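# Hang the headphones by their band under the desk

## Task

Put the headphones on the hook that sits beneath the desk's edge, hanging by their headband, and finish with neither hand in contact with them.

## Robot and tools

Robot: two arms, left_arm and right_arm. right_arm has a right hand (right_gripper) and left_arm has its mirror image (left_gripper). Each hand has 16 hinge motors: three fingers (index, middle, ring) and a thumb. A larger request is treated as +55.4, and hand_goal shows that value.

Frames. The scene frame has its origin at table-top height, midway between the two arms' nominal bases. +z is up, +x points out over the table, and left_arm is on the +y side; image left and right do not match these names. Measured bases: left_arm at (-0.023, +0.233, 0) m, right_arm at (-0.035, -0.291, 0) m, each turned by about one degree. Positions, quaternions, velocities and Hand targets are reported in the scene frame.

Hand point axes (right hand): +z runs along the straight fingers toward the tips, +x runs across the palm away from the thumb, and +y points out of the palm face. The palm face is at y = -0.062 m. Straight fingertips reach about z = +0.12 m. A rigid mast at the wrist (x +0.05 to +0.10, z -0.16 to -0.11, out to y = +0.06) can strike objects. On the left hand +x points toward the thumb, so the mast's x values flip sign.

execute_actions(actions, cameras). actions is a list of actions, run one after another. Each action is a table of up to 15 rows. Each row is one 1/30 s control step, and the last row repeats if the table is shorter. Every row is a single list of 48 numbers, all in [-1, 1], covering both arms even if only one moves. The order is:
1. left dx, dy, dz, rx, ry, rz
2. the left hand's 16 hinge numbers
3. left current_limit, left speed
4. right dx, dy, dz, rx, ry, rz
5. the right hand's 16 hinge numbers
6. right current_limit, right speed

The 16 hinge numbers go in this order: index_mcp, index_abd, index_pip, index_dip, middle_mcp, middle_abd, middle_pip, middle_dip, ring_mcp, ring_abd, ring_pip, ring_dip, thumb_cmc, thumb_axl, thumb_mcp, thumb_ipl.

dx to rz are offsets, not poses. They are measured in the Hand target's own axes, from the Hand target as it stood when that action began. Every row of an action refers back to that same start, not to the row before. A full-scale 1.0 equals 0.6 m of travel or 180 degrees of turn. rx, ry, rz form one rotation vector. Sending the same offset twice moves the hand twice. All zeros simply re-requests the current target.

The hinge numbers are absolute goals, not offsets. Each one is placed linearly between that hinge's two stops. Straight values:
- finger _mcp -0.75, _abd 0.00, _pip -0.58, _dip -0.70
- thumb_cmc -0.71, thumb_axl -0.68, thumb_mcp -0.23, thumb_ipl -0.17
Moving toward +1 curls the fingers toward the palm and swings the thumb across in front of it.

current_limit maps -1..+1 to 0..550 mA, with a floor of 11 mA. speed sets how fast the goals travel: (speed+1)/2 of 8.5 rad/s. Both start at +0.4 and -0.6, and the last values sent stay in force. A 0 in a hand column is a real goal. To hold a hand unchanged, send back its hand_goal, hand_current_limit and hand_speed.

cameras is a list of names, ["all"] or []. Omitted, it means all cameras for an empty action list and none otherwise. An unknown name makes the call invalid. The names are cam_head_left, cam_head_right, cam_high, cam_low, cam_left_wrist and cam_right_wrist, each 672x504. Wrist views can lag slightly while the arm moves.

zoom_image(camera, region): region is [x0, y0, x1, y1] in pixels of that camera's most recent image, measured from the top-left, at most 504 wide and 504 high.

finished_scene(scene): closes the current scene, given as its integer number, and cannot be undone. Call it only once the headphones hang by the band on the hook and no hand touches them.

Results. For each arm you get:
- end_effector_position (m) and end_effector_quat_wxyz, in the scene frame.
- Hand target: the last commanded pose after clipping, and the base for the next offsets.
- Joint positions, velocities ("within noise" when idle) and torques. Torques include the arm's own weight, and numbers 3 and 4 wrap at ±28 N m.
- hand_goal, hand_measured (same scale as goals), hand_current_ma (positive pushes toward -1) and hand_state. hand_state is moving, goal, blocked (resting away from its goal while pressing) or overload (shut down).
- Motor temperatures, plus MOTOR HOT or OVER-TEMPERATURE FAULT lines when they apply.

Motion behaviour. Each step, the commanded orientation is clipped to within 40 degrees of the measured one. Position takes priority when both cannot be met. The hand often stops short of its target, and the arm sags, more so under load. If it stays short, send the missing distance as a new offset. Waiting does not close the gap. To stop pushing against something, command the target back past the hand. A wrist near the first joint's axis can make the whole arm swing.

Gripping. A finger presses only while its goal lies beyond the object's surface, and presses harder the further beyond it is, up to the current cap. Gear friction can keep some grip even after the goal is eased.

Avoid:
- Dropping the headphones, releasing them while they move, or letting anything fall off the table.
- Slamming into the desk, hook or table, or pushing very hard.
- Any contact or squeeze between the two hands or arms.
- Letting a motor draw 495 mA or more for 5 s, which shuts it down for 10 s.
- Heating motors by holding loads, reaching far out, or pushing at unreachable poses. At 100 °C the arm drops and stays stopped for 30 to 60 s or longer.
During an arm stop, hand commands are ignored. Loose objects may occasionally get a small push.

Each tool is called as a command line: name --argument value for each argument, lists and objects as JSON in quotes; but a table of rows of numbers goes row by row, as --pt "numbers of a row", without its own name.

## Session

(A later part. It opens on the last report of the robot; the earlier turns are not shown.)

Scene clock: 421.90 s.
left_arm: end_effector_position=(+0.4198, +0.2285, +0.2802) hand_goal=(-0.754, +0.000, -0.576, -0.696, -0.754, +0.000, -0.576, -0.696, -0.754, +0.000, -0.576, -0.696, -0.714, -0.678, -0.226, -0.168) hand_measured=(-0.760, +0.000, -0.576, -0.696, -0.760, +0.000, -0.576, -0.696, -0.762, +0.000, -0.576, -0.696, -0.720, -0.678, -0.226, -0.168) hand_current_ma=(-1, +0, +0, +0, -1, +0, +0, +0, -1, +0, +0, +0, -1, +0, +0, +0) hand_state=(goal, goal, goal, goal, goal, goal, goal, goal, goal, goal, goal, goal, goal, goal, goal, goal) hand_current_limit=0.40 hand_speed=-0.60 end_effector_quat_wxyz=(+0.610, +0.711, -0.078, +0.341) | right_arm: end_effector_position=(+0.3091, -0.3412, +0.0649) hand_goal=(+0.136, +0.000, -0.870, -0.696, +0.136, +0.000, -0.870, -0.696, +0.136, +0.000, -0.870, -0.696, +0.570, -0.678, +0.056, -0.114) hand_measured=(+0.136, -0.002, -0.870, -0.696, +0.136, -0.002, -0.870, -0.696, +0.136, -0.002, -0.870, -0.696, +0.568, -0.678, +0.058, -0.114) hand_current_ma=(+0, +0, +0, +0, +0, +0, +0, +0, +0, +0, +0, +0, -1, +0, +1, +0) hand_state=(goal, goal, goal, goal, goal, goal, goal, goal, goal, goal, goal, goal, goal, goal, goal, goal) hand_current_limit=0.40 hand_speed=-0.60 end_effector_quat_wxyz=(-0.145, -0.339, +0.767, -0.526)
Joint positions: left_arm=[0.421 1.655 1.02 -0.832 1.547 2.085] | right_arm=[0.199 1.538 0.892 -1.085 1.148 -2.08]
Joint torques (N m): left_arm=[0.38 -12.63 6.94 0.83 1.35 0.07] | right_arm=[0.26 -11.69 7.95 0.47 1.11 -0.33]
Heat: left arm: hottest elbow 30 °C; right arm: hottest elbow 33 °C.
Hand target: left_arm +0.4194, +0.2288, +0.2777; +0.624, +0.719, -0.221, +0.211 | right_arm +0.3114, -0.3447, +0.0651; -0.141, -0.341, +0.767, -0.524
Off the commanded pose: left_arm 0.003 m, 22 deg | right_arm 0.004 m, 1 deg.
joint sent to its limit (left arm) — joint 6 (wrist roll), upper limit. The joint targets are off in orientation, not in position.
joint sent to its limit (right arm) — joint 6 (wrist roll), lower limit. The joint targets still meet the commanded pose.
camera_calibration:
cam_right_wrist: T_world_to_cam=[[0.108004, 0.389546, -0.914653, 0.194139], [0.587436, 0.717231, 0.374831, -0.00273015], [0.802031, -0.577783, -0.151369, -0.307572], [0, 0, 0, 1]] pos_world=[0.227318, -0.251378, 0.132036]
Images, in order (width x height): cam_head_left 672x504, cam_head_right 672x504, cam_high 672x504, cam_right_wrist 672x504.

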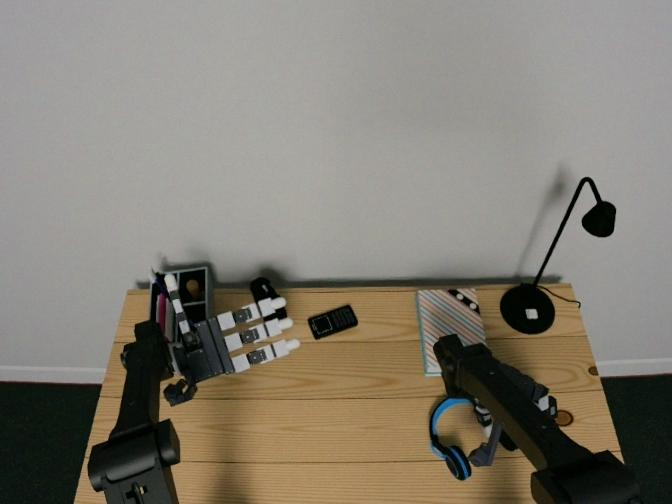

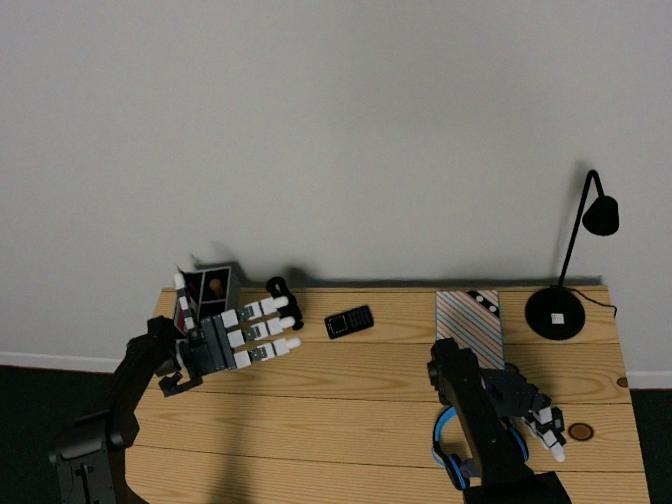

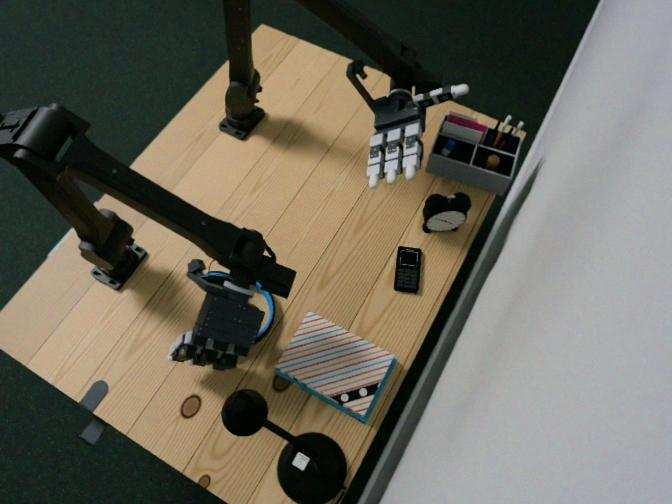

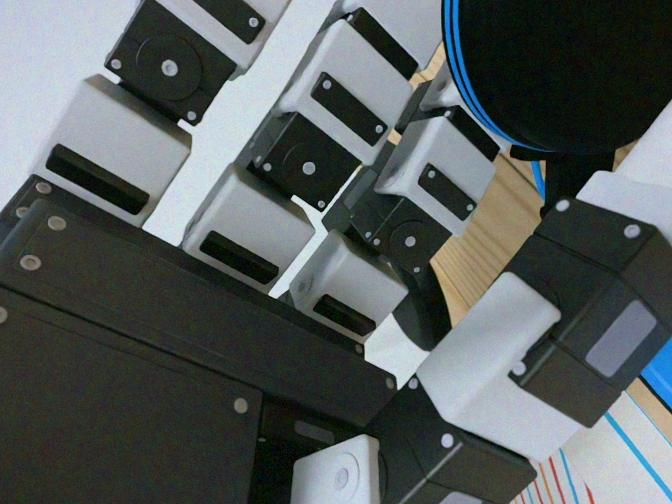

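execute_actions --actions '[[[0,0,0,0,0,0,-0.754,0,-0.576,-0.696,-0.754,0,-0.576,-0.696,-0.754,0,-0.576,-0.696,-0.714,-0.678,-0.226,-0.168,0.4,-0.6,0.0082,0.005,0.0027,0,0,0,0.28,0,-0.869,-0.696,0.28,0,-0.869,-0.696,0.28,0,-0.869,-0.696,0.571,-0.678,0.2,-0.25,0.3,-0.75]],[[0,0,0,0,0,0,-0.754,0,-0.576,-0.696,-0.754,0,-0.576,-0.696,-0.754,0,-0.576,-0.696,-0.714,-0.678,-0.226,-0.168,0.4,-0.6,0,0,0,0,0,0,0.4,0,-0.869,-0.696,0.4,0,-0.869,-0.696,0.35,0,-0.869,-0.696,0.571,-0.678,0.3,-0.3,0.2,-0.75]],[[0,0,0,0,0,0,-0.754,0,-0.576,-0.696,-0.754,0,-0.576,-0.696,-0.754,0,-0.576,-0.696,-0.714,-0.678,-0.226,-0.168,0.4,-0.6,0,0,0,0,0,0,0.5,0,-0.869,-0.696,0.5,0,-0.869,-0.696,0.4,0,-0.869,-0.696,0.571,-0.678,0.4,-0.3,0.2,-0.8]]]' --cameras '["cam_high","cam_right_wrist"]'

zoom_image --camera "cam_high" --region '[120, 220, 300, 400]'

Scene clock: 441.00 s.
left_arm: end_effector_position=(+0.4198, +0.2285, +0.2802) hand_goal=(-0.754, +0.000, -0.576, -0.696, -0.754, +0.000, -0.576, -0.696, -0.754, +0.000, -0.576, -0.696, -0.714, -0.678, -0.226, -0.168) hand_measured=(-0.760, +0.000, -0.576, -0.696, -0.760, +0.000, -0.576, -0.696, -0.762, +0.000, -0.576, -0.696, -0.720, -0.678, -0.226, -0.168) hand_current_ma=(-1, +0, +0, +0, -1, +0, +0, +0, -1, +0, +0, +0, -1, +0, +0, +0) hand_state=(goal, goal, goal, goal, goal, goal, goal, goal, goal, goal, goal, goal, goal, goal, goal, goal) hand_current_limit=0.40 hand_speed=-0.60 end_effector_quat_wxyz=(+0.610, +0.711, -0.078, +0.341) | right_arm: end_effector_position=(+0.3053, -0.3445, +0.0638) hand_goal=(+0.500, +0.000, -0.870, -0.696, +0.500, +0.000, -0.870, -0.696, +0.400, +0.000, -0.870, -0.696, +0.570, -0.678, +0.400, -0.300) hand_measured=(+0.376, -0.002, -0.890, -0.696, +0.404, -0.008, -0.890, -0.706, +0.394, -0.002, -0.870, -0.696, +0.566, -0.680, +0.242, -0.328) hand_current_ma=(-330, +0, -19, +0, -247, -4, -18, -6, -2, +0, +0, +0, -2, +0, -330, -52) hand_state=(blocked, goal, blocked, goal, blocked, goal, goal, goal, goal, goal, goal, goal, goal, goal, blocked, blocked) hand_current_limit=0.20 hand_speed=-0.80 end_effector_quat_wxyz=(-0.148, -0.338, +0.765, -0.528)
Joint positions: left_arm=[0.421 1.655 1.02 -0.832 1.547 2.085] | right_arm=[0.195 1.534 0.881 -1.082 1.154 -2.081]
Joint torques (N m): left_arm=[0.38 -12.69 6.91 0.85 1.34 0.06] | right_arm=[0.44 -12.28 7.49 0.43 0.93 -0.35]
Heat: left arm: hottest elbow 30 °C; right arm: hottest elbow 32 °C.
Hand target: left_arm +0.4194, +0.2288, +0.2777; +0.624, +0.719, -0.221, +0.211 | right_arm +0.3061, -0.3474, +0.0652; -0.141, -0.341, +0.767, -0.525
Off the commanded pose: left_arm 0.003 m, 22 deg | right_arm 0.003 m, 1 deg.
joint sent to its limit (left arm) — joint 6 (wrist roll), upper limit. The joint targets are off in orientation, not in position.
joint sent to its limit (right arm) — joint 6 (wrist roll), lower limit. The joint targets still meet the commanded pose.
camera_calibration:
cam_right_wrist: T_world_to_cam=[[0.106809, 0.383587, -0.917307, 0.193331], [0.591366, 0.717156, 0.368747, 0.00150296], [0.799299, -0.581849, -0.150242, -0.307211], [0, 0, 0, 1]] pos_world=[0.224015, -0.253988, 0.130634]
Images, in order (width x height): cam_high 672x504, cam_right_wrist 672x504.

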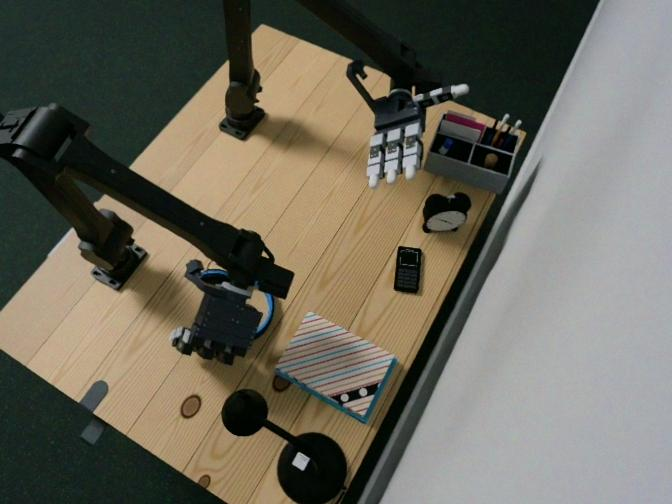

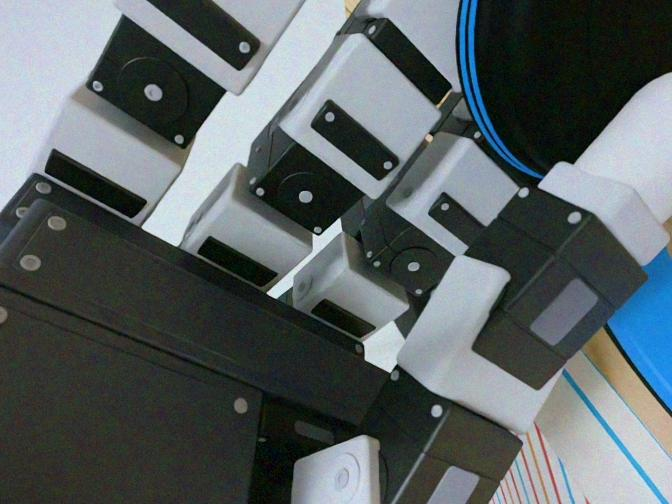

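Scaled by 2.800 from the camera's 672x504 image, which has a finer 960x720 frame.

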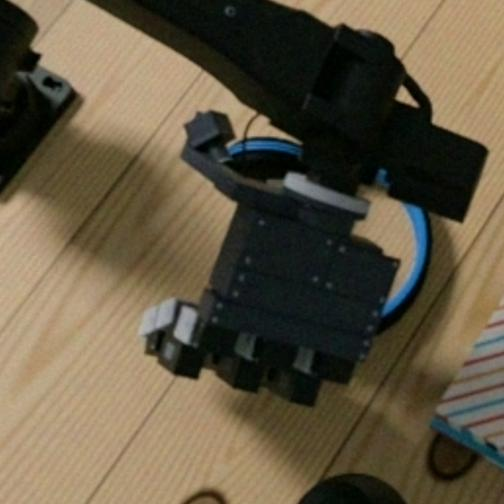

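execute_actions --actions '[[[0,0,0,0,0,0,-0.754,0,-0.576,-0.696,-0.754,0,-0.576,-0.696,-0.754,0,-0.576,-0.696,-0.714,-0.678,-0.226,-0.168,0.4,-0.6,0,0,0,0,0,0,0.56,0,-0.869,-0.696,0.56,0,-0.869,-0.696,0.4,0,-0.869,-0.696,0.571,-0.678,0.45,-0.25,0.3,-0.8]],[[0,0,0,0,0,0,-0.754,0,-0.576,-0.696,-0.754,0,-0.576,-0.696,-0.754,0,-0.576,-0.696,-0.714,-0.678,-0.226,-0.168,0.4,-0.6,0.0287,-0.0355,-0.0205,0,0,0,0.56,0,-0.869,-0.696,0.56,0,-0.869,-0.696,0.4,0,-0.869,-0.696,0.571,-0.678,0.45,-0.25,0.3,-0.8]],[[0,0,0,0,0,0,-0.754,0,-0.576,-0.696,-0.754,0,-0.576,-0.696,-0.754,0,-0.576,-0.696,-0.714,-0.678,-0.226,-0.168,0.4,-0.6,0.0383,-0.0473,-0.0273,0,0,0,0.56,0,-0.869,-0.696,0.56,0,-0.869,-0.696,0.4,0,-0.869,-0.696,0.571,-0.678,0.45,-0.25,0.3,-0.8]]]' --cameras '["cam_high","cam_head_left"]'

zoom_image --camera "cam_high" --region '[120, 200, 320, 400]'

Scene clock: 543.67 s.
left_arm: end_effector_position=(+0.4198, +0.2285, +0.2802) hand_goal=(-0.754, +0.000, -0.576, -0.696, -0.754, +0.000, -0.576, -0.696, -0.754, +0.000, -0.576, -0.696, -0.714, -0.678, -0.226, -0.168) hand_measured=(-0.760, +0.000, -0.576, -0.696, -0.760, +0.000, -0.576, -0.696, -0.762, +0.000, -0.576, -0.696, -0.720, -0.678, -0.226, -0.168) hand_current_ma=(-1, +0, +0, +0, -1, +0, +0, +0, -1, +0, +0, +0, -1, +0, +0, +0) hand_state=(goal, goal, goal, goal, goal, goal, goal, goal, goal, goal, goal, goal, goal, goal, goal, goal) hand_current_limit=0.40 hand_speed=-0.60 end_effector_quat_wxyz=(+0.610, +0.711, -0.078, +0.341) | right_arm: end_effector_position=(+0.2935, -0.3470, +0.1198) hand_goal=(+0.560, +0.000, -0.870, -0.696, +0.560, +0.000, -0.870, -0.696, +0.400, +0.000, -0.870, -0.696, +0.570, -0.678, +0.450, -0.250) hand_measured=(+0.380, +0.000, -0.900, -0.696, +0.464, -0.008, -0.896, -0.710, +0.396, -0.002, -0.870, -0.696, +0.534, -0.698, +0.232, -0.324) hand_current_ma=(-357, +0, -35, +0, -251, -3, -28, -10, -2, +0, +0, +0, -50, -24, -357, -241) hand_state=(blocked, goal, blocked, goal, blocked, goal, blocked, goal, goal, goal, goal, goal, blocked, goal, blocked, blocked) hand_current_limit=0.30 hand_speed=-0.80 end_effector_quat_wxyz=(-0.154, -0.341, +0.764, -0.526)
Joint positions: left_arm=[0.421 1.655 1.02 -0.832 1.547 2.085] | right_arm=[0.194 1.423 0.932 -1.258 1.153 -2.079]
Joint torques (N m): left_arm=[0.44 -12.57 6.91 0.87 1.34 0.06] | right_arm=[0.32 -11.11 12.55 -0.9 1 -0.36]
Heat: left arm: hottest elbow 30 °C; right arm: hottest elbow 31 °C.
Hand target: left_arm +0.4194, +0.2288, +0.2777; +0.624, +0.719, -0.221, +0.211 | right_arm +0.3060, -0.3475, +0.1353; -0.141, -0.341, +0.767, -0.525
Off the commanded pose: left_arm 0.003 m, 22 deg | right_arm 0.020 m, 2 deg.
joint sent to its limit (left arm) — joint 6 (wrist roll), upper limit. The joint targets are off in orientation, not in position.
joint sent to its limit (right arm) — joint 6 (wrist roll), lower limit. The joint targets still meet the commanded pose.
Images, in order (width x height): cam_head_left 672x504, cam_high 672x504.

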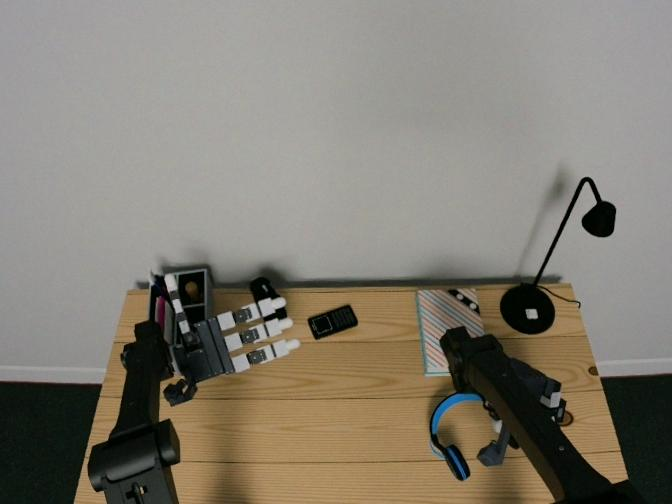

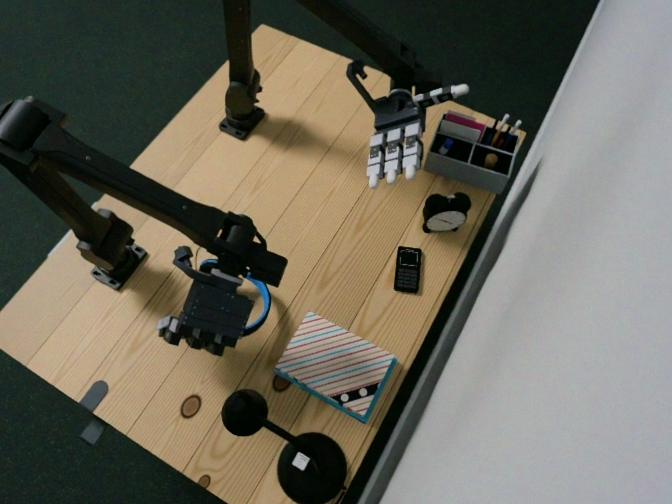

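Scaled by 2.520 from the camera's 672x504 image, which has a finer 960x720 frame.

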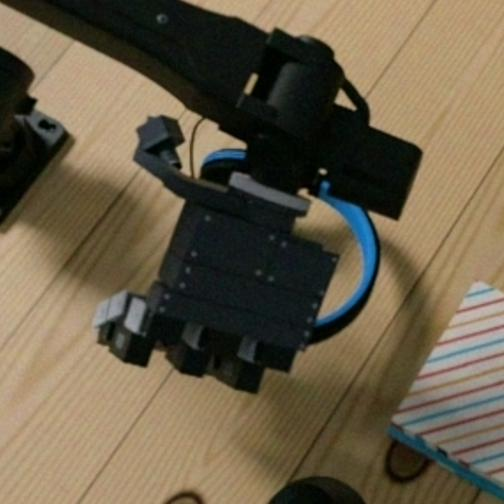

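zoom_image --camera "cam_head_left" --region '[410, 340, 560, 490]'

execute_actions --actions '[[[0,0,0,0,0,0,-0.754,0,-0.576,-0.696,-0.754,0,-0.576,-0.696,-0.754,0,-0.576,-0.696,-0.714,-0.678,-0.226,-0.168,0.4,-0.6,0.0383,-0.0473,-0.0273,0,0,0,0.6,0,-0.869,-0.696,0.6,0,-0.869,-0.696,0.4,0,-0.869,-0.696,0.571,-0.678,0.5,-0.2,0.5,-0.8]]]' --cameras '["cam_head_left","cam_low","cam_right_wrist"]'

zoom_image --camera "cam_head_left" --region '[410, 340, 560, 490]'

zoom_image --camera "cam_low" --region '[340, 160, 480, 280]'

Scaled by 3.360 from the camera's 672x504 image, which has a finer 960x720 frame.

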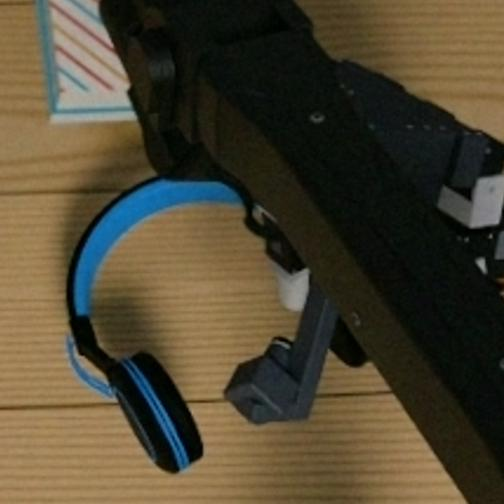

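Scene clock: 558.03 s.
left_arm: end_effector_position=(+0.4198, +0.2285, +0.2802) hand_goal=(-0.754, +0.000, -0.576, -0.696, -0.754, +0.000, -0.576, -0.696, -0.754, +0.000, -0.576, -0.696, -0.714, -0.678, -0.226, -0.168) hand_measured=(-0.760, +0.000, -0.576, -0.696, -0.760, +0.000, -0.576, -0.696, -0.762, +0.000, -0.576, -0.696, -0.720, -0.678, -0.226, -0.168) hand_current_ma=(-1, +0, +0, +0, -1, +0, +0, +0, -1, +0, +0, +0, -1, +0, +0, +0) hand_state=(goal, goal, goal, goal, goal, goal, goal, goal, goal, goal, goal, goal, goal, goal, goal, goal) hand_current_limit=0.40 hand_speed=-0.60 end_effector_quat_wxyz=(+0.610, +0.711, -0.078, +0.341) | right_arm: end_effector_position=(+0.2944, -0.3468, +0.1585) hand_goal=(+0.600, +0.000, -0.870, -0.696, +0.600, +0.000, -0.870, -0.696, +0.400, +0.000, -0.870, -0.696, +0.570, -0.678, +0.500, -0.200) hand_measured=(+0.380, +0.004, -0.902, -0.696, +0.482, -0.004, -0.900, -0.712, +0.396, -0.002, -0.870, -0.696, +0.526, -0.702, +0.222, -0.310) hand_current_ma=(-412, +1, -39, +0, -340, -1, -34, -13, -2, +0, +0, +0, -69, -33, -412, -412) hand_state=(blocked, goal, blocked, goal, blocked, goal, blocked, goal, goal, goal, goal, goal, blocked, blocked, blocked, blocked) hand_current_limit=0.50 hand_speed=-0.80 end_effector_quat_wxyz=(-0.154, -0.341, +0.764, -0.526)
Joint positions: left_arm=[0.421 1.655 1.02 -0.832 1.547 2.085] | right_arm=[0.194 1.38 1 -1.371 1.153 -2.079]
Joint torques (N m): left_arm=[0.44 -12.57 6.97 0.9 1.34 0.07] | right_arm=[0.38 -10.93 13.27 -0.9 1 -0.36]
Heat: left arm: hottest elbow 30 °C; right arm: hottest elbow 31 °C.
Hand target: left_arm +0.4194, +0.2288, +0.2777; +0.624, +0.719, -0.221, +0.211 | right_arm +0.3061, -0.3475, +0.1753; -0.141, -0.341, +0.767, -0.525
Off the commanded pose: left_arm 0.003 m, 22 deg | right_arm 0.020 m, 2 deg.
joint sent to its limit (left arm) — joint 6 (wrist roll), upper limit. The joint targets are off in orientation, not in position.
joint sent to its limit (right arm) — joint 6 (wrist roll), lower limit. The joint targets still meet the commanded pose.
camera_calibration:
cam_right_wrist: T_world_to_cam=[[0.093223, 0.381462, -0.919672, 0.285911], [0.597625, 0.717351, 0.358122, -0.0255214], [0.796337, -0.583004, -0.161098, -0.283419], [0, 0, 0, 1]] pos_world=[0.214296, -0.255991, 0.226426]
Images, in order (width x height): cam_head_left 672x504, cam_low 672x504, cam_right_wrist 672x504.

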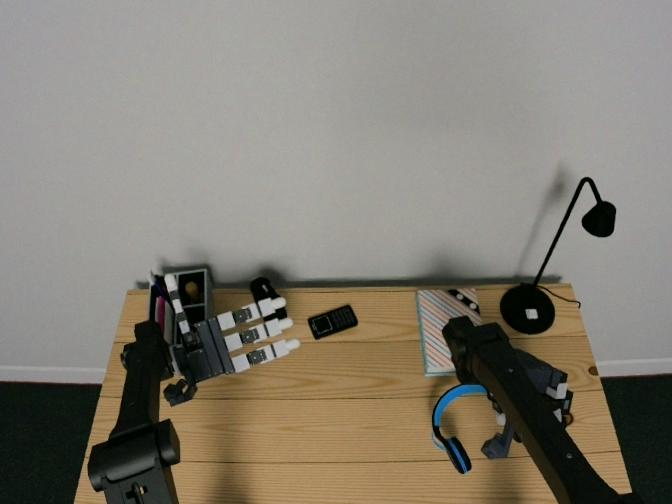

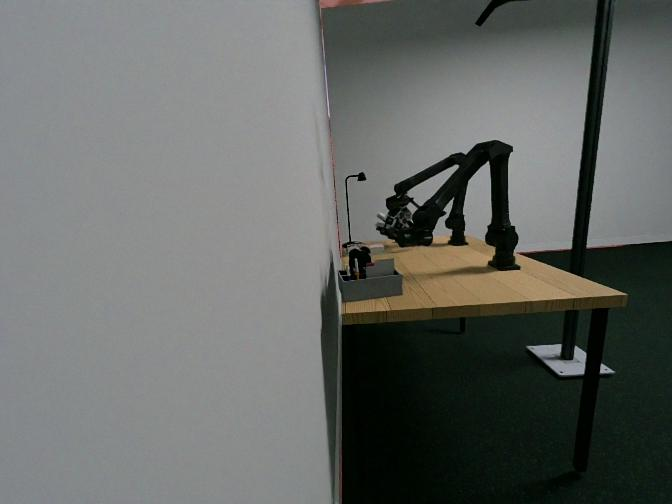

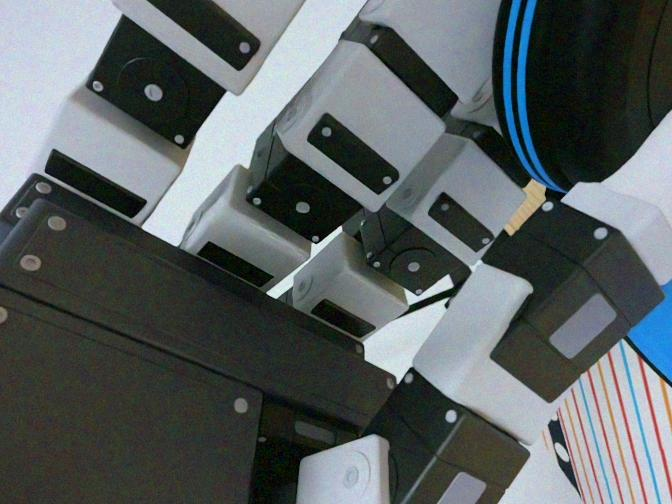

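Scaled by 3.360 from the camera's 672x504 image, which has a finer 960x720 frame.

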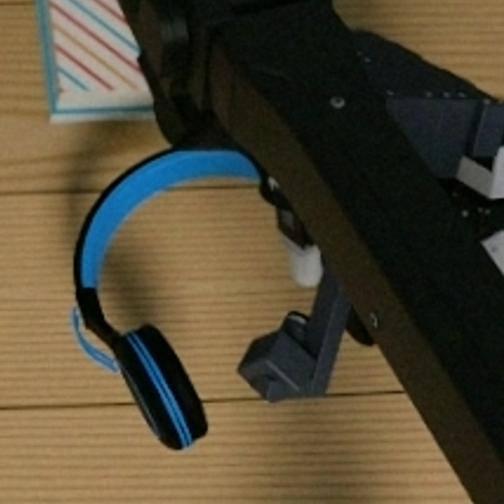

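Scaled by 3.600 from the camera's 672x504 image, which has a finer 960x720 frame.

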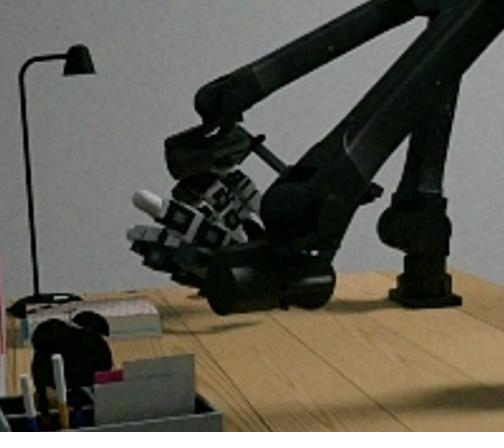

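execute_actions --actions '[[[0,0,0,0,0,0,-0.754,0,-0.576,-0.696,-0.754,0,-0.576,-0.696,-0.754,0,-0.576,-0.696,-0.714,-0.678,-0.226,-0.168,0.4,-0.6,0.0383,-0.0473,-0.0273,0,0,0,0.6,0,-0.869,-0.696,0.6,0,-0.869,-0.696,0.4,0,-0.869,-0.696,0.571,-0.678,0.5,-0.2,0.5,-0.8]],[[0,0,0,0,0,0,-0.754,0,-0.576,-0.696,-0.754,0,-0.576,-0.696,-0.754,0,-0.576,-0.696,-0.714,-0.678,-0.226,-0.168,0.4,-0.6,0.0383,-0.0473,-0.0273,0,0,0,0.6,0,-0.869,-0.696,0.6,0,-0.869,-0.696,0.4,0,-0.869,-0.696,0.571,-0.678,0.5,-0.2,0.5,-0.8]],[[0,0,0,0,0,0,-0.754,0,-0.576,-0.696,-0.754,0,-0.576,-0.696,-0.754,0,-0.576,-0.696,-0.714,-0.678,-0.226,-0.168,0.4,-0.6,0.0383,-0.0473,-0.0273,0,0,0,0.6,0,-0.869,-0.696,0.6,0,-0.869,-0.696,0.4,0,-0.869,-0.696,0.571,-0.678,0.5,-0.2,0.5,-0.8]],[[0,0,0,0,0,0,-0.754,0,-0.576,-0.696,-0.754,0,-0.576,-0.696,-0.754,0,-0.576,-0.696,-0.714,-0.678,-0.226,-0.168,0.4,-0.6,0.0235,-0.009,0.0158,-0.0565,0.0447,0.0971,0.6,0,-0.869,-0.696,0.6,0,-0.869,-0.696,0.4,0,-0.869,-0.696,0.571,-0.678,0.5,-0.2,0.5,-0.8]],[[0,0,0,0,0,0,-0.754,0,-0.576,-0.696,-0.754,0,-0.576,-0.696,-0.754,0,-0.576,-0.696,-0.714,-0.678,-0.226,-0.168,0.4,-0.6,0.017,-0.018,0.0163,-0.0565,0.0447,0.0971,0.6,0,-0.869,-0.696,0.6,0,-0.869,-0.696,0.4,0,-0.869,-0.696,0.571,-0.678,0.5,-0.2,0.5,-0.8]]]' --cameras '["cam_high","cam_head_left"]'

Scene clock: 577.10 s.
left_arm: end_effector_position=(+0.4198, +0.2285, +0.2802) hand_goal=(-0.754, +0.000, -0.576, -0.696, -0.754, +0.000, -0.576, -0.696, -0.754, +0.000, -0.576, -0.696, -0.714, -0.678, -0.226, -0.168) hand_measured=(-0.760, +0.000, -0.576, -0.696, -0.760, +0.000, -0.576, -0.696, -0.762, +0.000, -0.576, -0.696, -0.720, -0.678, -0.226, -0.168) hand_current_ma=(-1, +0, +0, +0, -1, +0, +0, +0, -1, +0, +0, +0, -1, +0, +0, +0) hand_state=(goal, goal, goal, goal, goal, goal, goal, goal, goal, goal, goal, goal, goal, goal, goal, goal) hand_current_limit=0.40 hand_speed=-0.60 end_effector_quat_wxyz=(+0.610, +0.711, -0.078, +0.341) | right_arm: end_effector_position=(+0.2855, -0.3777, +0.2901) hand_goal=(+0.600, +0.000, -0.870, -0.696, +0.600, +0.000, -0.870, -0.696, +0.400, +0.000, -0.870, -0.696, +0.570, -0.678, +0.500, -0.200) hand_measured=(+0.380, +0.008, -0.904, -0.696, +0.488, -0.002, -0.904, -0.714, +0.396, -0.002, -0.870, -0.696, +0.522, -0.704, +0.214, -0.298) hand_current_ma=(-412, +3, -41, +0, -315, +0, -45, -17, -2, +0, +0, +0, -76, -36, -412, -376) hand_state=(blocked, goal, blocked, goal, blocked, goal, blocked, goal, goal, goal, goal, goal, blocked, blocked, blocked, blocked) hand_current_limit=0.50 hand_speed=-0.80 end_effector_quat_wxyz=(-0.050, -0.071, +0.902, -0.422)
Joint positions: left_arm=[0.421 1.655 1.02 -0.832 1.547 2.085] | right_arm=[-0.047 1.176 1.271 -1.679 0.878 -1.749]
Joint torques (N m): left_arm=[0.38 -12.69 6.94 0.85 1.35 0.07] | right_arm=[0.79 -8.59 14.84 -0.08 0.53 0.02]
Heat: left arm: hottest elbow 30 °C; right arm: hottest elbow 34 °C.
Hand target: left_arm +0.4194, +0.2288, +0.2777; +0.624, +0.719, -0.221, +0.211 | right_arm +0.2954, -0.3776, +0.3114; -0.139, +0.008, +0.886, -0.443
Off the commanded pose: left_arm 0.003 m, 22 deg | right_arm 0.024 m, 14 deg.
joint sent to its limit (left arm) — joint 6 (wrist roll), upper limit. The joint targets are off in orientation, not in position.
joint sent to its limit (right arm) — joint 4 (wrist pitch), lower limit. The joint targets are off in orientation, not in position.
Images, in order (width x height): cam_head_left 672x504, cam_high 672x504.

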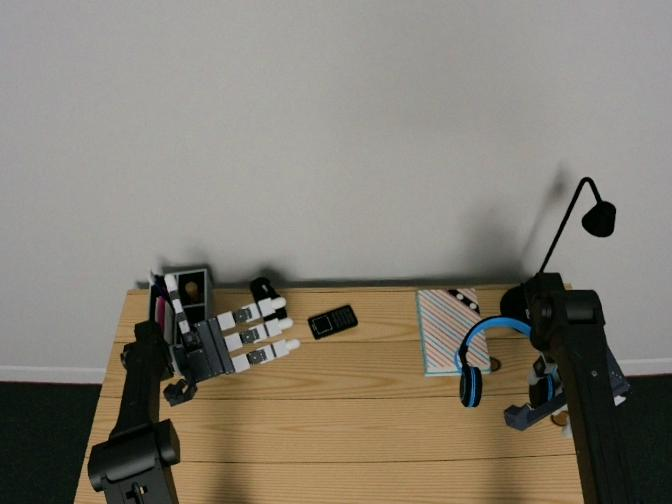

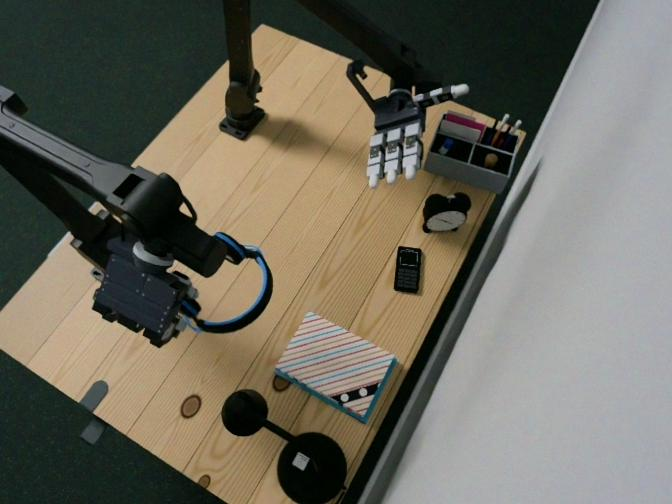

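execute_actions --actions '[[[0,0,0,0,0,0,-0.754,0,-0.576,-0.696,-0.754,0,-0.576,-0.696,-0.754,0,-0.576,-0.696,-0.714,-0.678,-0.226,-0.168,0.4,-0.6,0.008,-0.0245,0.0147,-0.0565,0.0447,0.0971,0.6,0,-0.869,-0.696,0.6,0,-0.869,-0.696,0.4,0,-0.869,-0.696,0.571,-0.678,0.5,-0.2,0.5,-0.8]],[[0,0,0,0,0,0,-0.754,0,-0.576,-0.696,-0.754,0,-0.576,-0.696,-0.754,0,-0.576,-0.696,-0.714,-0.678,-0.226,-0.168,0.4,-0.6,-0.002,-0.0275,0.0108,-0.0565,0.0447,0.0971,0.6,0,-0.869,-0.696,0.6,0,-0.869,-0.696,0.4,0,-0.869,-0.696,0.571,-0.678,0.5,-0.2,0.5,-0.8]],[[0,0,0,0,0,0,-0.754,0,-0.576,-0.696,-0.754,0,-0.576,-0.696,-0.754,0,-0.576,-0.696,-0.714,-0.678,-0.226,-0.168,0.4,-0.6,-0.0118,-0.0267,0.0053,-0.0565,0.0447,0.0971,0.6,0,-0.869,-0.696,0.6,0,-0.869,-0.696,0.4,0,-0.869,-0.696,0.571,-0.678,0.5,-0.2,0.5,-0.8]],[[0,0,0,0,0,0,-0.754,0,-0.576,-0.696,-0.754,0,-0.576,-0.696,-0.754,0,-0.576,-0.696,-0.714,-0.678,-0.226,-0.168,0.4,-0.6,-0.0267,-0.0182,0.0105,0.0088,0.0696,0.1092,0.6,0,-0.869,-0.696,0.6,0,-0.869,-0.696,0.4,0,-0.869,-0.696,0.571,-0.678,0.5,-0.2,0.5,-0.8]],[[0,0,0,0,0,0,-0.754,0,-0.576,-0.696,-0.754,0,-0.576,-0.696,-0.754,0,-0.576,-0.696,-0.714,-0.678,-0.226,-0.168,0.4,-0.6,-0.0328,-0.0077,0.0043,0.0088,0.0696,0.1092,0.6,0,-0.869,-0.696,0.6,0,-0.869,-0.696,0.4,0,-0.869,-0.696,0.571,-0.678,0.5,-0.2,0.5,-0.8]]]' --cameras '["cam_high"]'

Scene clock: 593.90 s.
left_arm: end_effector_position=(+0.4198, +0.2285, +0.2802) hand_goal=(-0.754, +0.000, -0.576, -0.696, -0.754, +0.000, -0.576, -0.696, -0.754, +0.000, -0.576, -0.696, -0.714, -0.678, -0.226, -0.168) hand_measured=(-0.760, +0.000, -0.576, -0.696, -0.760, +0.000, -0.576, -0.696, -0.762, +0.000, -0.576, -0.696, -0.720, -0.678, -0.226, -0.168) hand_current_ma=(-1, +0, +0, +0, -1, +0, +0, +0, -1, +0, +0, +0, -1, +0, +0, +0) hand_state=(goal, goal, goal, goal, goal, goal, goal, goal, goal, goal, goal, goal, goal, goal, goal, goal) hand_current_limit=0.40 hand_speed=-0.60 end_effector_quat_wxyz=(+0.610, +0.711, -0.078, +0.341) | right_arm: end_effector_position=(+0.2708, -0.4657, +0.3212) hand_goal=(+0.600, +0.000, -0.870, -0.696, +0.600, +0.000, -0.870, -0.696, +0.400, +0.000, -0.870, -0.696, +0.570, -0.678, +0.500, -0.200) hand_measured=(+0.382, +0.012, -0.906, -0.696, +0.488, +0.006, -0.920, -0.722, +0.394, -0.002, -0.870, -0.696, +0.538, -0.702, +0.214, -0.292) hand_current_ma=(-412, +7, -46, +0, -315, +2, -77, -28, -4, +0, +0, +0, -41, -32, -412, -334) hand_state=(blocked, goal, blocked, goal, blocked, goal, blocked, blocked, goal, goal, goal, goal, blocked, blocked, blocked, blocked) hand_current_limit=0.50 hand_speed=-0.80 end_effector_quat_wxyz=(+0.055, +0.788, +0.613, -0.014)
Joint positions: left_arm=[0.421 1.655 1.02 -0.832 1.547 2.085] | right_arm=[-0.493 0.983 1.183 -1.682 0.072 -0.228]
Joint torques (N m): left_arm=[0.32 -12.63 6.95 0.85 1.34 0.06] | right_arm=[1.9 -6.59 12.25 0.7 -0.01 0.08]
Heat: left arm: hottest elbow 30 °C; right arm: hottest elbow 37 °C.
Hand target: left_arm +0.4194, +0.2288, +0.2777; +0.624, +0.719, -0.221, +0.211 | right_arm +0.2718, -0.4635, +0.3338; -0.212, +0.789, +0.560, -0.137
Off the commanded pose: left_arm 0.003 m, 22 deg | right_arm 0.013 m, 34 deg.
joint sent to its limit (left arm) — joint 6 (wrist roll), upper limit. The joint targets are off in orientation, not in position.
joint sent to its limit (right arm) — joint 4 (wrist pitch), lower limit. The joint targets are off in orientation, not in position.
Images, in order (width x height): cam_high 672x504.

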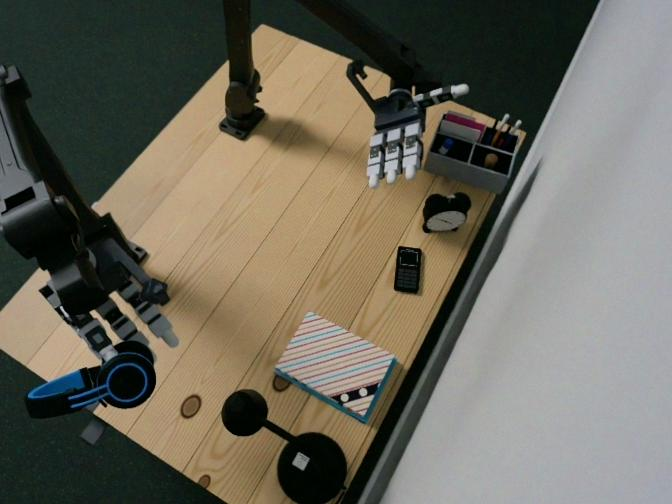

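execute_actions --actions '[[[0,0,0,0,0,0,-0.754,0,-0.576,-0.696,-0.754,0,-0.576,-0.696,-0.754,0,-0.576,-0.696,-0.714,-0.678,-0.226,-0.168,0.4,-0.6,-0.0337,0.004,-0.0032,0.0088,0.0696,0.1092,0.6,0,-0.869,-0.696,0.6,0,-0.869,-0.696,0.4,0,-0.869,-0.696,0.571,-0.678,0.5,-0.2,0.5,-0.8]],[[0,0,0,0,0,0,-0.754,0,-0.576,-0.696,-0.754,0,-0.576,-0.696,-0.754,0,-0.576,-0.696,-0.714,-0.678,-0.226,-0.168,0.4,-0.6,-0.029,0.0147,-0.0102,0.0088,0.0696,0.1092,0.6,0,-0.869,-0.696,0.6,0,-0.869,-0.696,0.4,0,-0.869,-0.696,0.571,-0.678,0.5,-0.2,0.5,-0.8]],[[0,0,0,0,0,0,-0.754,0,-0.576,-0.696,-0.754,0,-0.576,-0.696,-0.754,0,-0.576,-0.696,-0.714,-0.678,-0.226,-0.168,0.4,-0.6,-0.0195,0.0227,-0.0162,0.0088,0.0696,0.1092,0.6,0,-0.869,-0.696,0.6,0,-0.869,-0.696,0.4,0,-0.869,-0.696,0.571,-0.678,0.5,-0.2,0.5,-0.8]]]' --cameras '["cam_high","cam_low"]'

Scene clock: 608.40 s.
left_arm: end_effector_position=(+0.4198, +0.2285, +0.2802) hand_goal=(-0.754, +0.000, -0.576, -0.696, -0.754, +0.000, -0.576, -0.696, -0.754, +0.000, -0.576, -0.696, -0.714, -0.678, -0.226, -0.168) hand_measured=(-0.760, +0.000, -0.576, -0.696, -0.760, +0.000, -0.576, -0.696, -0.762, +0.000, -0.576, -0.696, -0.720, -0.678, -0.226, -0.168) hand_current_ma=(-1, +0, +0, +0, -1, +0, +0, +0, -1, +0, +0, +0, -1, +0, +0, +0) hand_state=(goal, goal, goal, goal, goal, goal, goal, goal, goal, goal, goal, goal, goal, goal, goal, goal) hand_current_limit=0.40 hand_speed=-0.60 end_effector_quat_wxyz=(+0.610, +0.711, -0.078, +0.341) | right_arm: end_effector_position=(+0.2542, -0.5133, +0.3075) hand_goal=(+0.600, +0.000, -0.870, -0.696, +0.600, +0.000, -0.870, -0.696, +0.400, +0.000, -0.870, -0.696, +0.570, -0.678, +0.500, -0.200) hand_measured=(+0.382, +0.012, -0.908, -0.696, +0.488, +0.004, -0.920, -0.722, +0.392, -0.002, -0.870, -0.696, +0.536, -0.702, +0.214, -0.290) hand_current_ma=(-412, +7, -53, +0, -315, +1, -77, -28, -4, +0, +0, +0, -47, -32, -412, -329) hand_state=(blocked, goal, blocked, goal, blocked, goal, blocked, blocked, goal, goal, goal, goal, blocked, blocked, blocked, blocked) hand_current_limit=0.50 hand_speed=-0.80 end_effector_quat_wxyz=(-0.159, +0.976, -0.039, +0.140)
Joint positions: left_arm=[0.421 1.655 1.02 -0.832 1.547 2.085] | right_arm=[-0.658 1.202 1.371 -1.684 -0.424 1.024]
Joint torques (N m): left_arm=[0.5 -12.51 6.95 0.87 1.34 0.06] | right_arm=[0.21 -9.05 15.95 0.55 -0.05 -0.1]
Heat: left arm: hottest elbow 30 °C; right arm: hottest elbow 36 °C.
Hand target: left_arm +0.4194, +0.2288, +0.2777; +0.624, +0.719, -0.221, +0.211 | right_arm +0.2600, -0.5236, +0.3340; -0.310, +0.951, +0.007, +0.007
Off the commanded pose: left_arm 0.003 m, 22 deg | right_arm 0.029 m, 24 deg.
joint sent to its limit (left arm) — joint 6 (wrist roll), upper limit. The joint targets are off in orientation, not in position.
joint sent to its limit (right arm) — joint 4 (wrist pitch), lower limit. The joint targets are off in orientation, not in position.
Images, in order (width x height): cam_high 672x504, cam_low 672x504.

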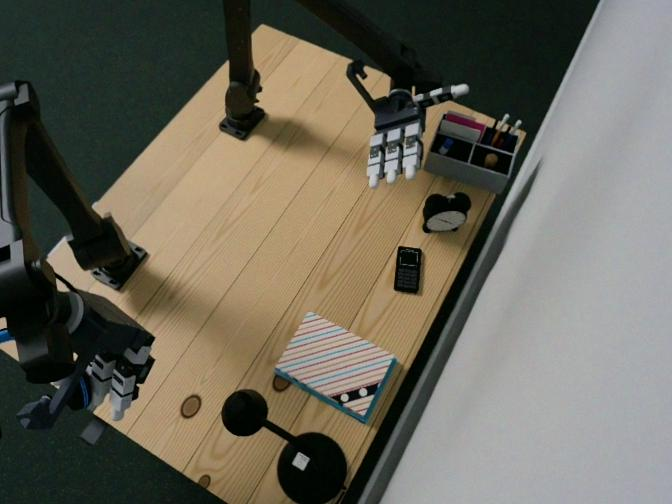

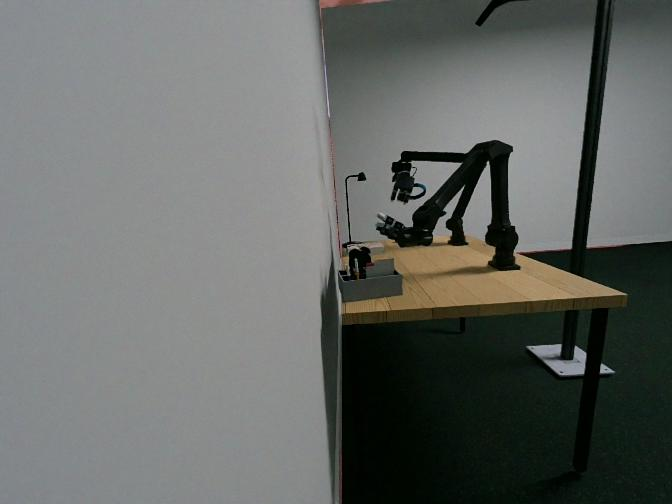

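execute_actions --actions '[[[0,0,0,0,0,0,-0.754,0,-0.576,-0.696,-0.754,0,-0.576,-0.696,-0.754,0,-0.576,-0.696,-0.714,-0.678,-0.226,-0.168,0.4,-0.6,-0.0085,0.0575,-0.034,0.0713,0.0338,0.1036,0.6,0,-0.869,-0.696,0.6,0,-0.869,-0.696,0.4,0,-0.869,-0.696,0.571,-0.678,0.5,-0.2,0.5,-0.8]],[[0,0,0,0,0,0,-0.754,0,-0.576,-0.696,-0.754,0,-0.576,-0.696,-0.754,0,-0.576,-0.696,-0.714,-0.678,-0.226,-0.168,0.4,-0.6,0.0132,0.0477,-0.0458,0.0713,0.0338,0.1036,0.6,0,-0.869,-0.696,0.6,0,-0.869,-0.696,0.4,0,-0.869,-0.696,0.571,-0.678,0.5,-0.2,0.5,-0.8]],[[0,0,0,0,0,0,-0.754,0,-0.576,-0.696,-0.754,0,-0.576,-0.696,-0.754,0,-0.576,-0.696,-0.714,-0.678,-0.226,-0.168,0.4,-0.6,0.0312,0.0292,-0.0522,0.0713,0.0338,0.1036,0.6,0,-0.869,-0.696,0.6,0,-0.869,-0.696,0.4,0,-0.869,-0.696,0.571,-0.678,0.5,-0.2,0.5,-0.8]],[[0,0,0,0,0,0,-0.754,0,-0.576,-0.696,-0.754,0,-0.576,-0.696,-0.754,0,-0.576,-0.696,-0.714,-0.678,-0.226,-0.168,0.4,-0.6,0.0423,0.0052,-0.0518,0.0713,0.0338,0.1036,0.6,0,-0.869,-0.696,0.6,0,-0.869,-0.696,0.4,0,-0.869,-0.696,0.571,-0.678,0.5,-0.2,0.5,-0.8]],[[0,0,0,0,0,0,-0.754,0,-0.576,-0.696,-0.754,0,-0.576,-0.696,-0.754,0,-0.576,-0.696,-0.714,-0.678,-0.226,-0.168,0.4,-0.6,0.0452,-0.0205,-0.0455,0.0713,0.0338,0.1036,0.6,0,-0.869,-0.696,0.6,0,-0.869,-0.696,0.4,0,-0.869,-0.696,0.571,-0.678,0.5,-0.2,0.5,-0.8]]]' --cameras '["cam_high","cam_low","cam_right_wrist","cam_left_wrist","cam_head_right"]'

Scene clock: 626.53 s.
left_arm: end_effector_position=(+0.4198, +0.2285, +0.2802) hand_goal=(-0.754, +0.000, -0.576, -0.696, -0.754, +0.000, -0.576, -0.696, -0.754, +0.000, -0.576, -0.696, -0.714, -0.678, -0.226, -0.168) hand_measured=(-0.760, +0.000, -0.576, -0.696, -0.760, +0.000, -0.576, -0.696, -0.762, +0.000, -0.576, -0.696, -0.720, -0.678, -0.226, -0.168) hand_current_ma=(-1, +0, +0, +0, -1, +0, +0, +0, -1, +0, +0, +0, -1, +0, +0, +0) hand_state=(goal, goal, goal, goal, goal, goal, goal, goal, goal, goal, goal, goal, goal, goal, goal, goal) hand_current_limit=0.40 hand_speed=-0.60 end_effector_quat_wxyz=(+0.610, +0.711, -0.078, +0.341) | right_arm: end_effector_position=(+0.2324, -0.7208, +0.2925) hand_goal=(+0.600, +0.000, -0.870, -0.696, +0.600, +0.000, -0.870, -0.696, +0.400, +0.000, -0.870, -0.696, +0.570, -0.678, +0.500, -0.200) hand_measured=(+0.494, +0.012, -0.908, -0.702, +0.488, +0.012, -0.924, -0.726, +0.398, +0.000, -0.870, -0.696, +0.574, -0.680, +0.168, -0.290) hand_current_ma=(-286, +8, -53, -2, -315, +7, -90, -35, +0, +0, +0, +0, +2, -1, -412, -329) hand_state=(blocked, goal, blocked, goal, blocked, goal, blocked, blocked, goal, goal, goal, goal, goal, goal, blocked, blocked) hand_current_limit=0.50 hand_speed=-0.80 end_effector_quat_wxyz=(+0.622, -0.408, +0.639, -0.195)
Joint positions: left_arm=[0.421 1.655 1.02 -0.832 1.547 2.085] | right_arm=[-1.358 1.851 1.759 -1.684 -1.418 2.062]
Joint torques (N m): left_arm=[0.38 -12.57 6.93 0.87 1.34 0.06] | right_arm=[1.61 -20.31 13.59 -0.34 -1.34 0.48]
Heat: left arm: hottest elbow 30 °C; right arm: hottest elbow 38 °C.
Hand target: left_arm +0.4194, +0.2288, +0.2777; +0.624, +0.719, -0.221, +0.211 | right_arm +0.2368, -0.7234, +0.3143; +0.612, -0.354, +0.708, +0.000
Off the commanded pose: left_arm 0.003 m, 22 deg | right_arm 0.023 m, 25 deg.
joint sent to its limit (left arm) — joint 6 (wrist roll), upper limit. The joint targets are off in orientation, not in position.
joint sent to its limit (right arm) — joint 4 (wrist pitch), lower limit; joint 6 (wrist roll), upper limit. The joint targets are off in orientation, not in position.
camera_calibration:
cam_left_wrist: T_world_to_cam=[[-0.258248, -0.0317101, -0.965558, 0.352739], [0.334283, 0.934788, -0.120107, -0.367883], [0.906401, -0.353787, -0.230808, -0.106695], [0, 0, 0, 1]] pos_world=[0.310779, 0.317331, 0.271779]
cam_right_wrist: T_world_to_cam=[[-0.233422, 0.971985, -0.0275456, 0.798219], [-0.599118, -0.12145, 0.791396, -0.221293], [0.76588, 0.201232, 0.610683, -0.0838576], [0, 0, 0, 1]] pos_world=[0.117966, -0.785858, 0.248328]
Images, in order (width x height): cam_head_right 672x504, cam_high 672x504, cam_low 672x504, cam_left_wrist 672x504, cam_right_wrist 672x504.

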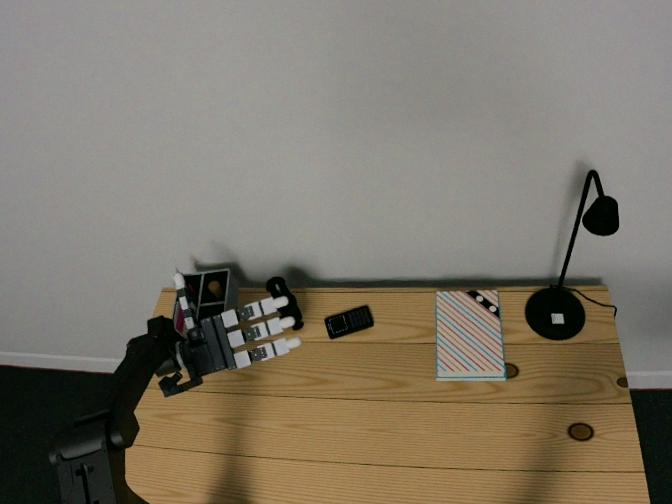

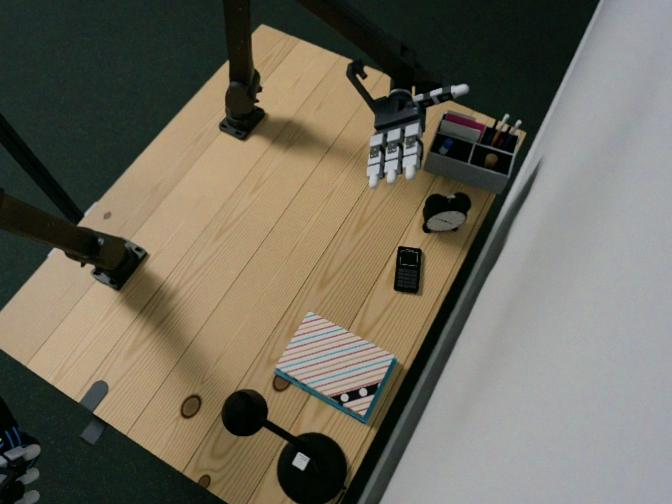

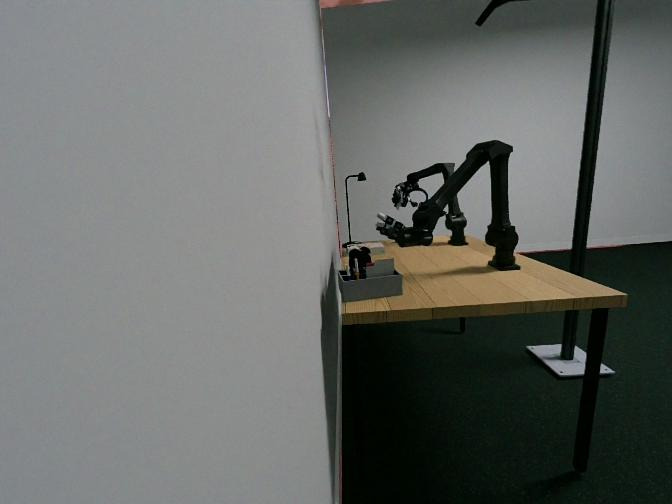

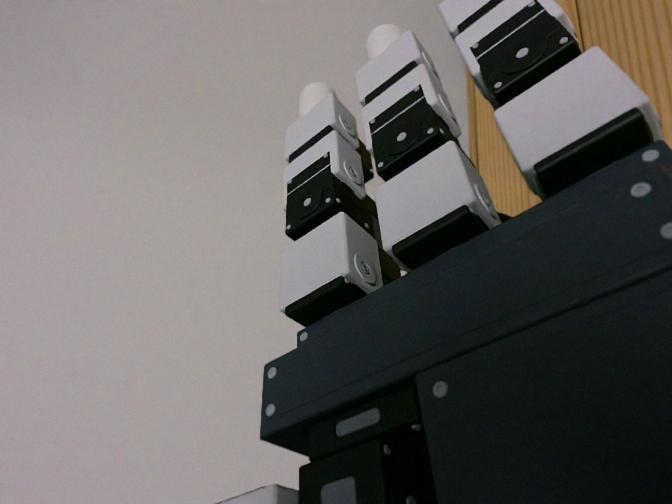

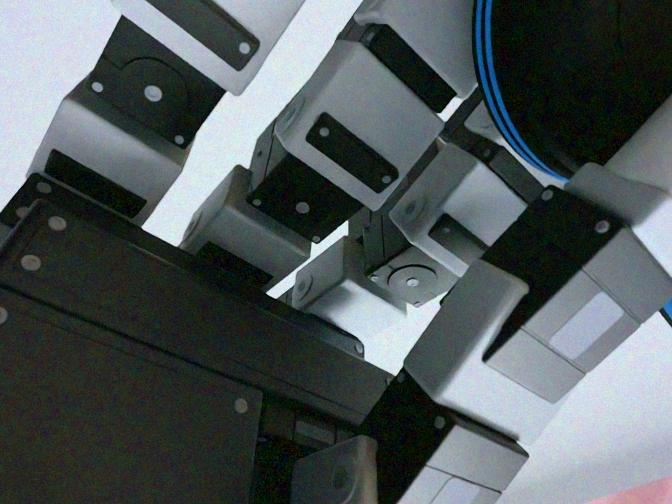

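zoom_image --camera "cam_low" --region '[370, 150, 480, 260]'

zoom_image --camera "cam_high" --region '[0, 340, 160, 504]'

Scaled by 4.582 from the camera's 672x504 image, which has a finer 960x720 frame.

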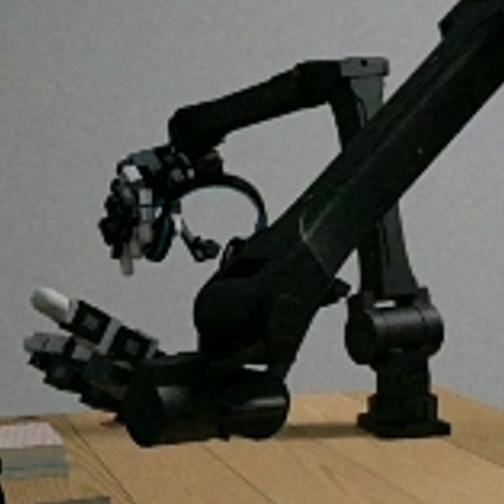

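Scaled by 3.073 from the camera's 672x504 image, which has a finer 960x720 frame.

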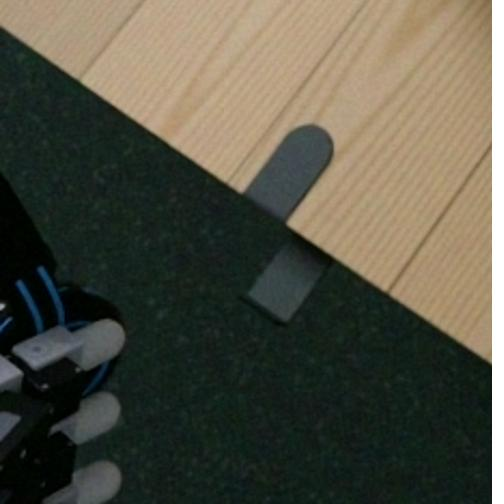

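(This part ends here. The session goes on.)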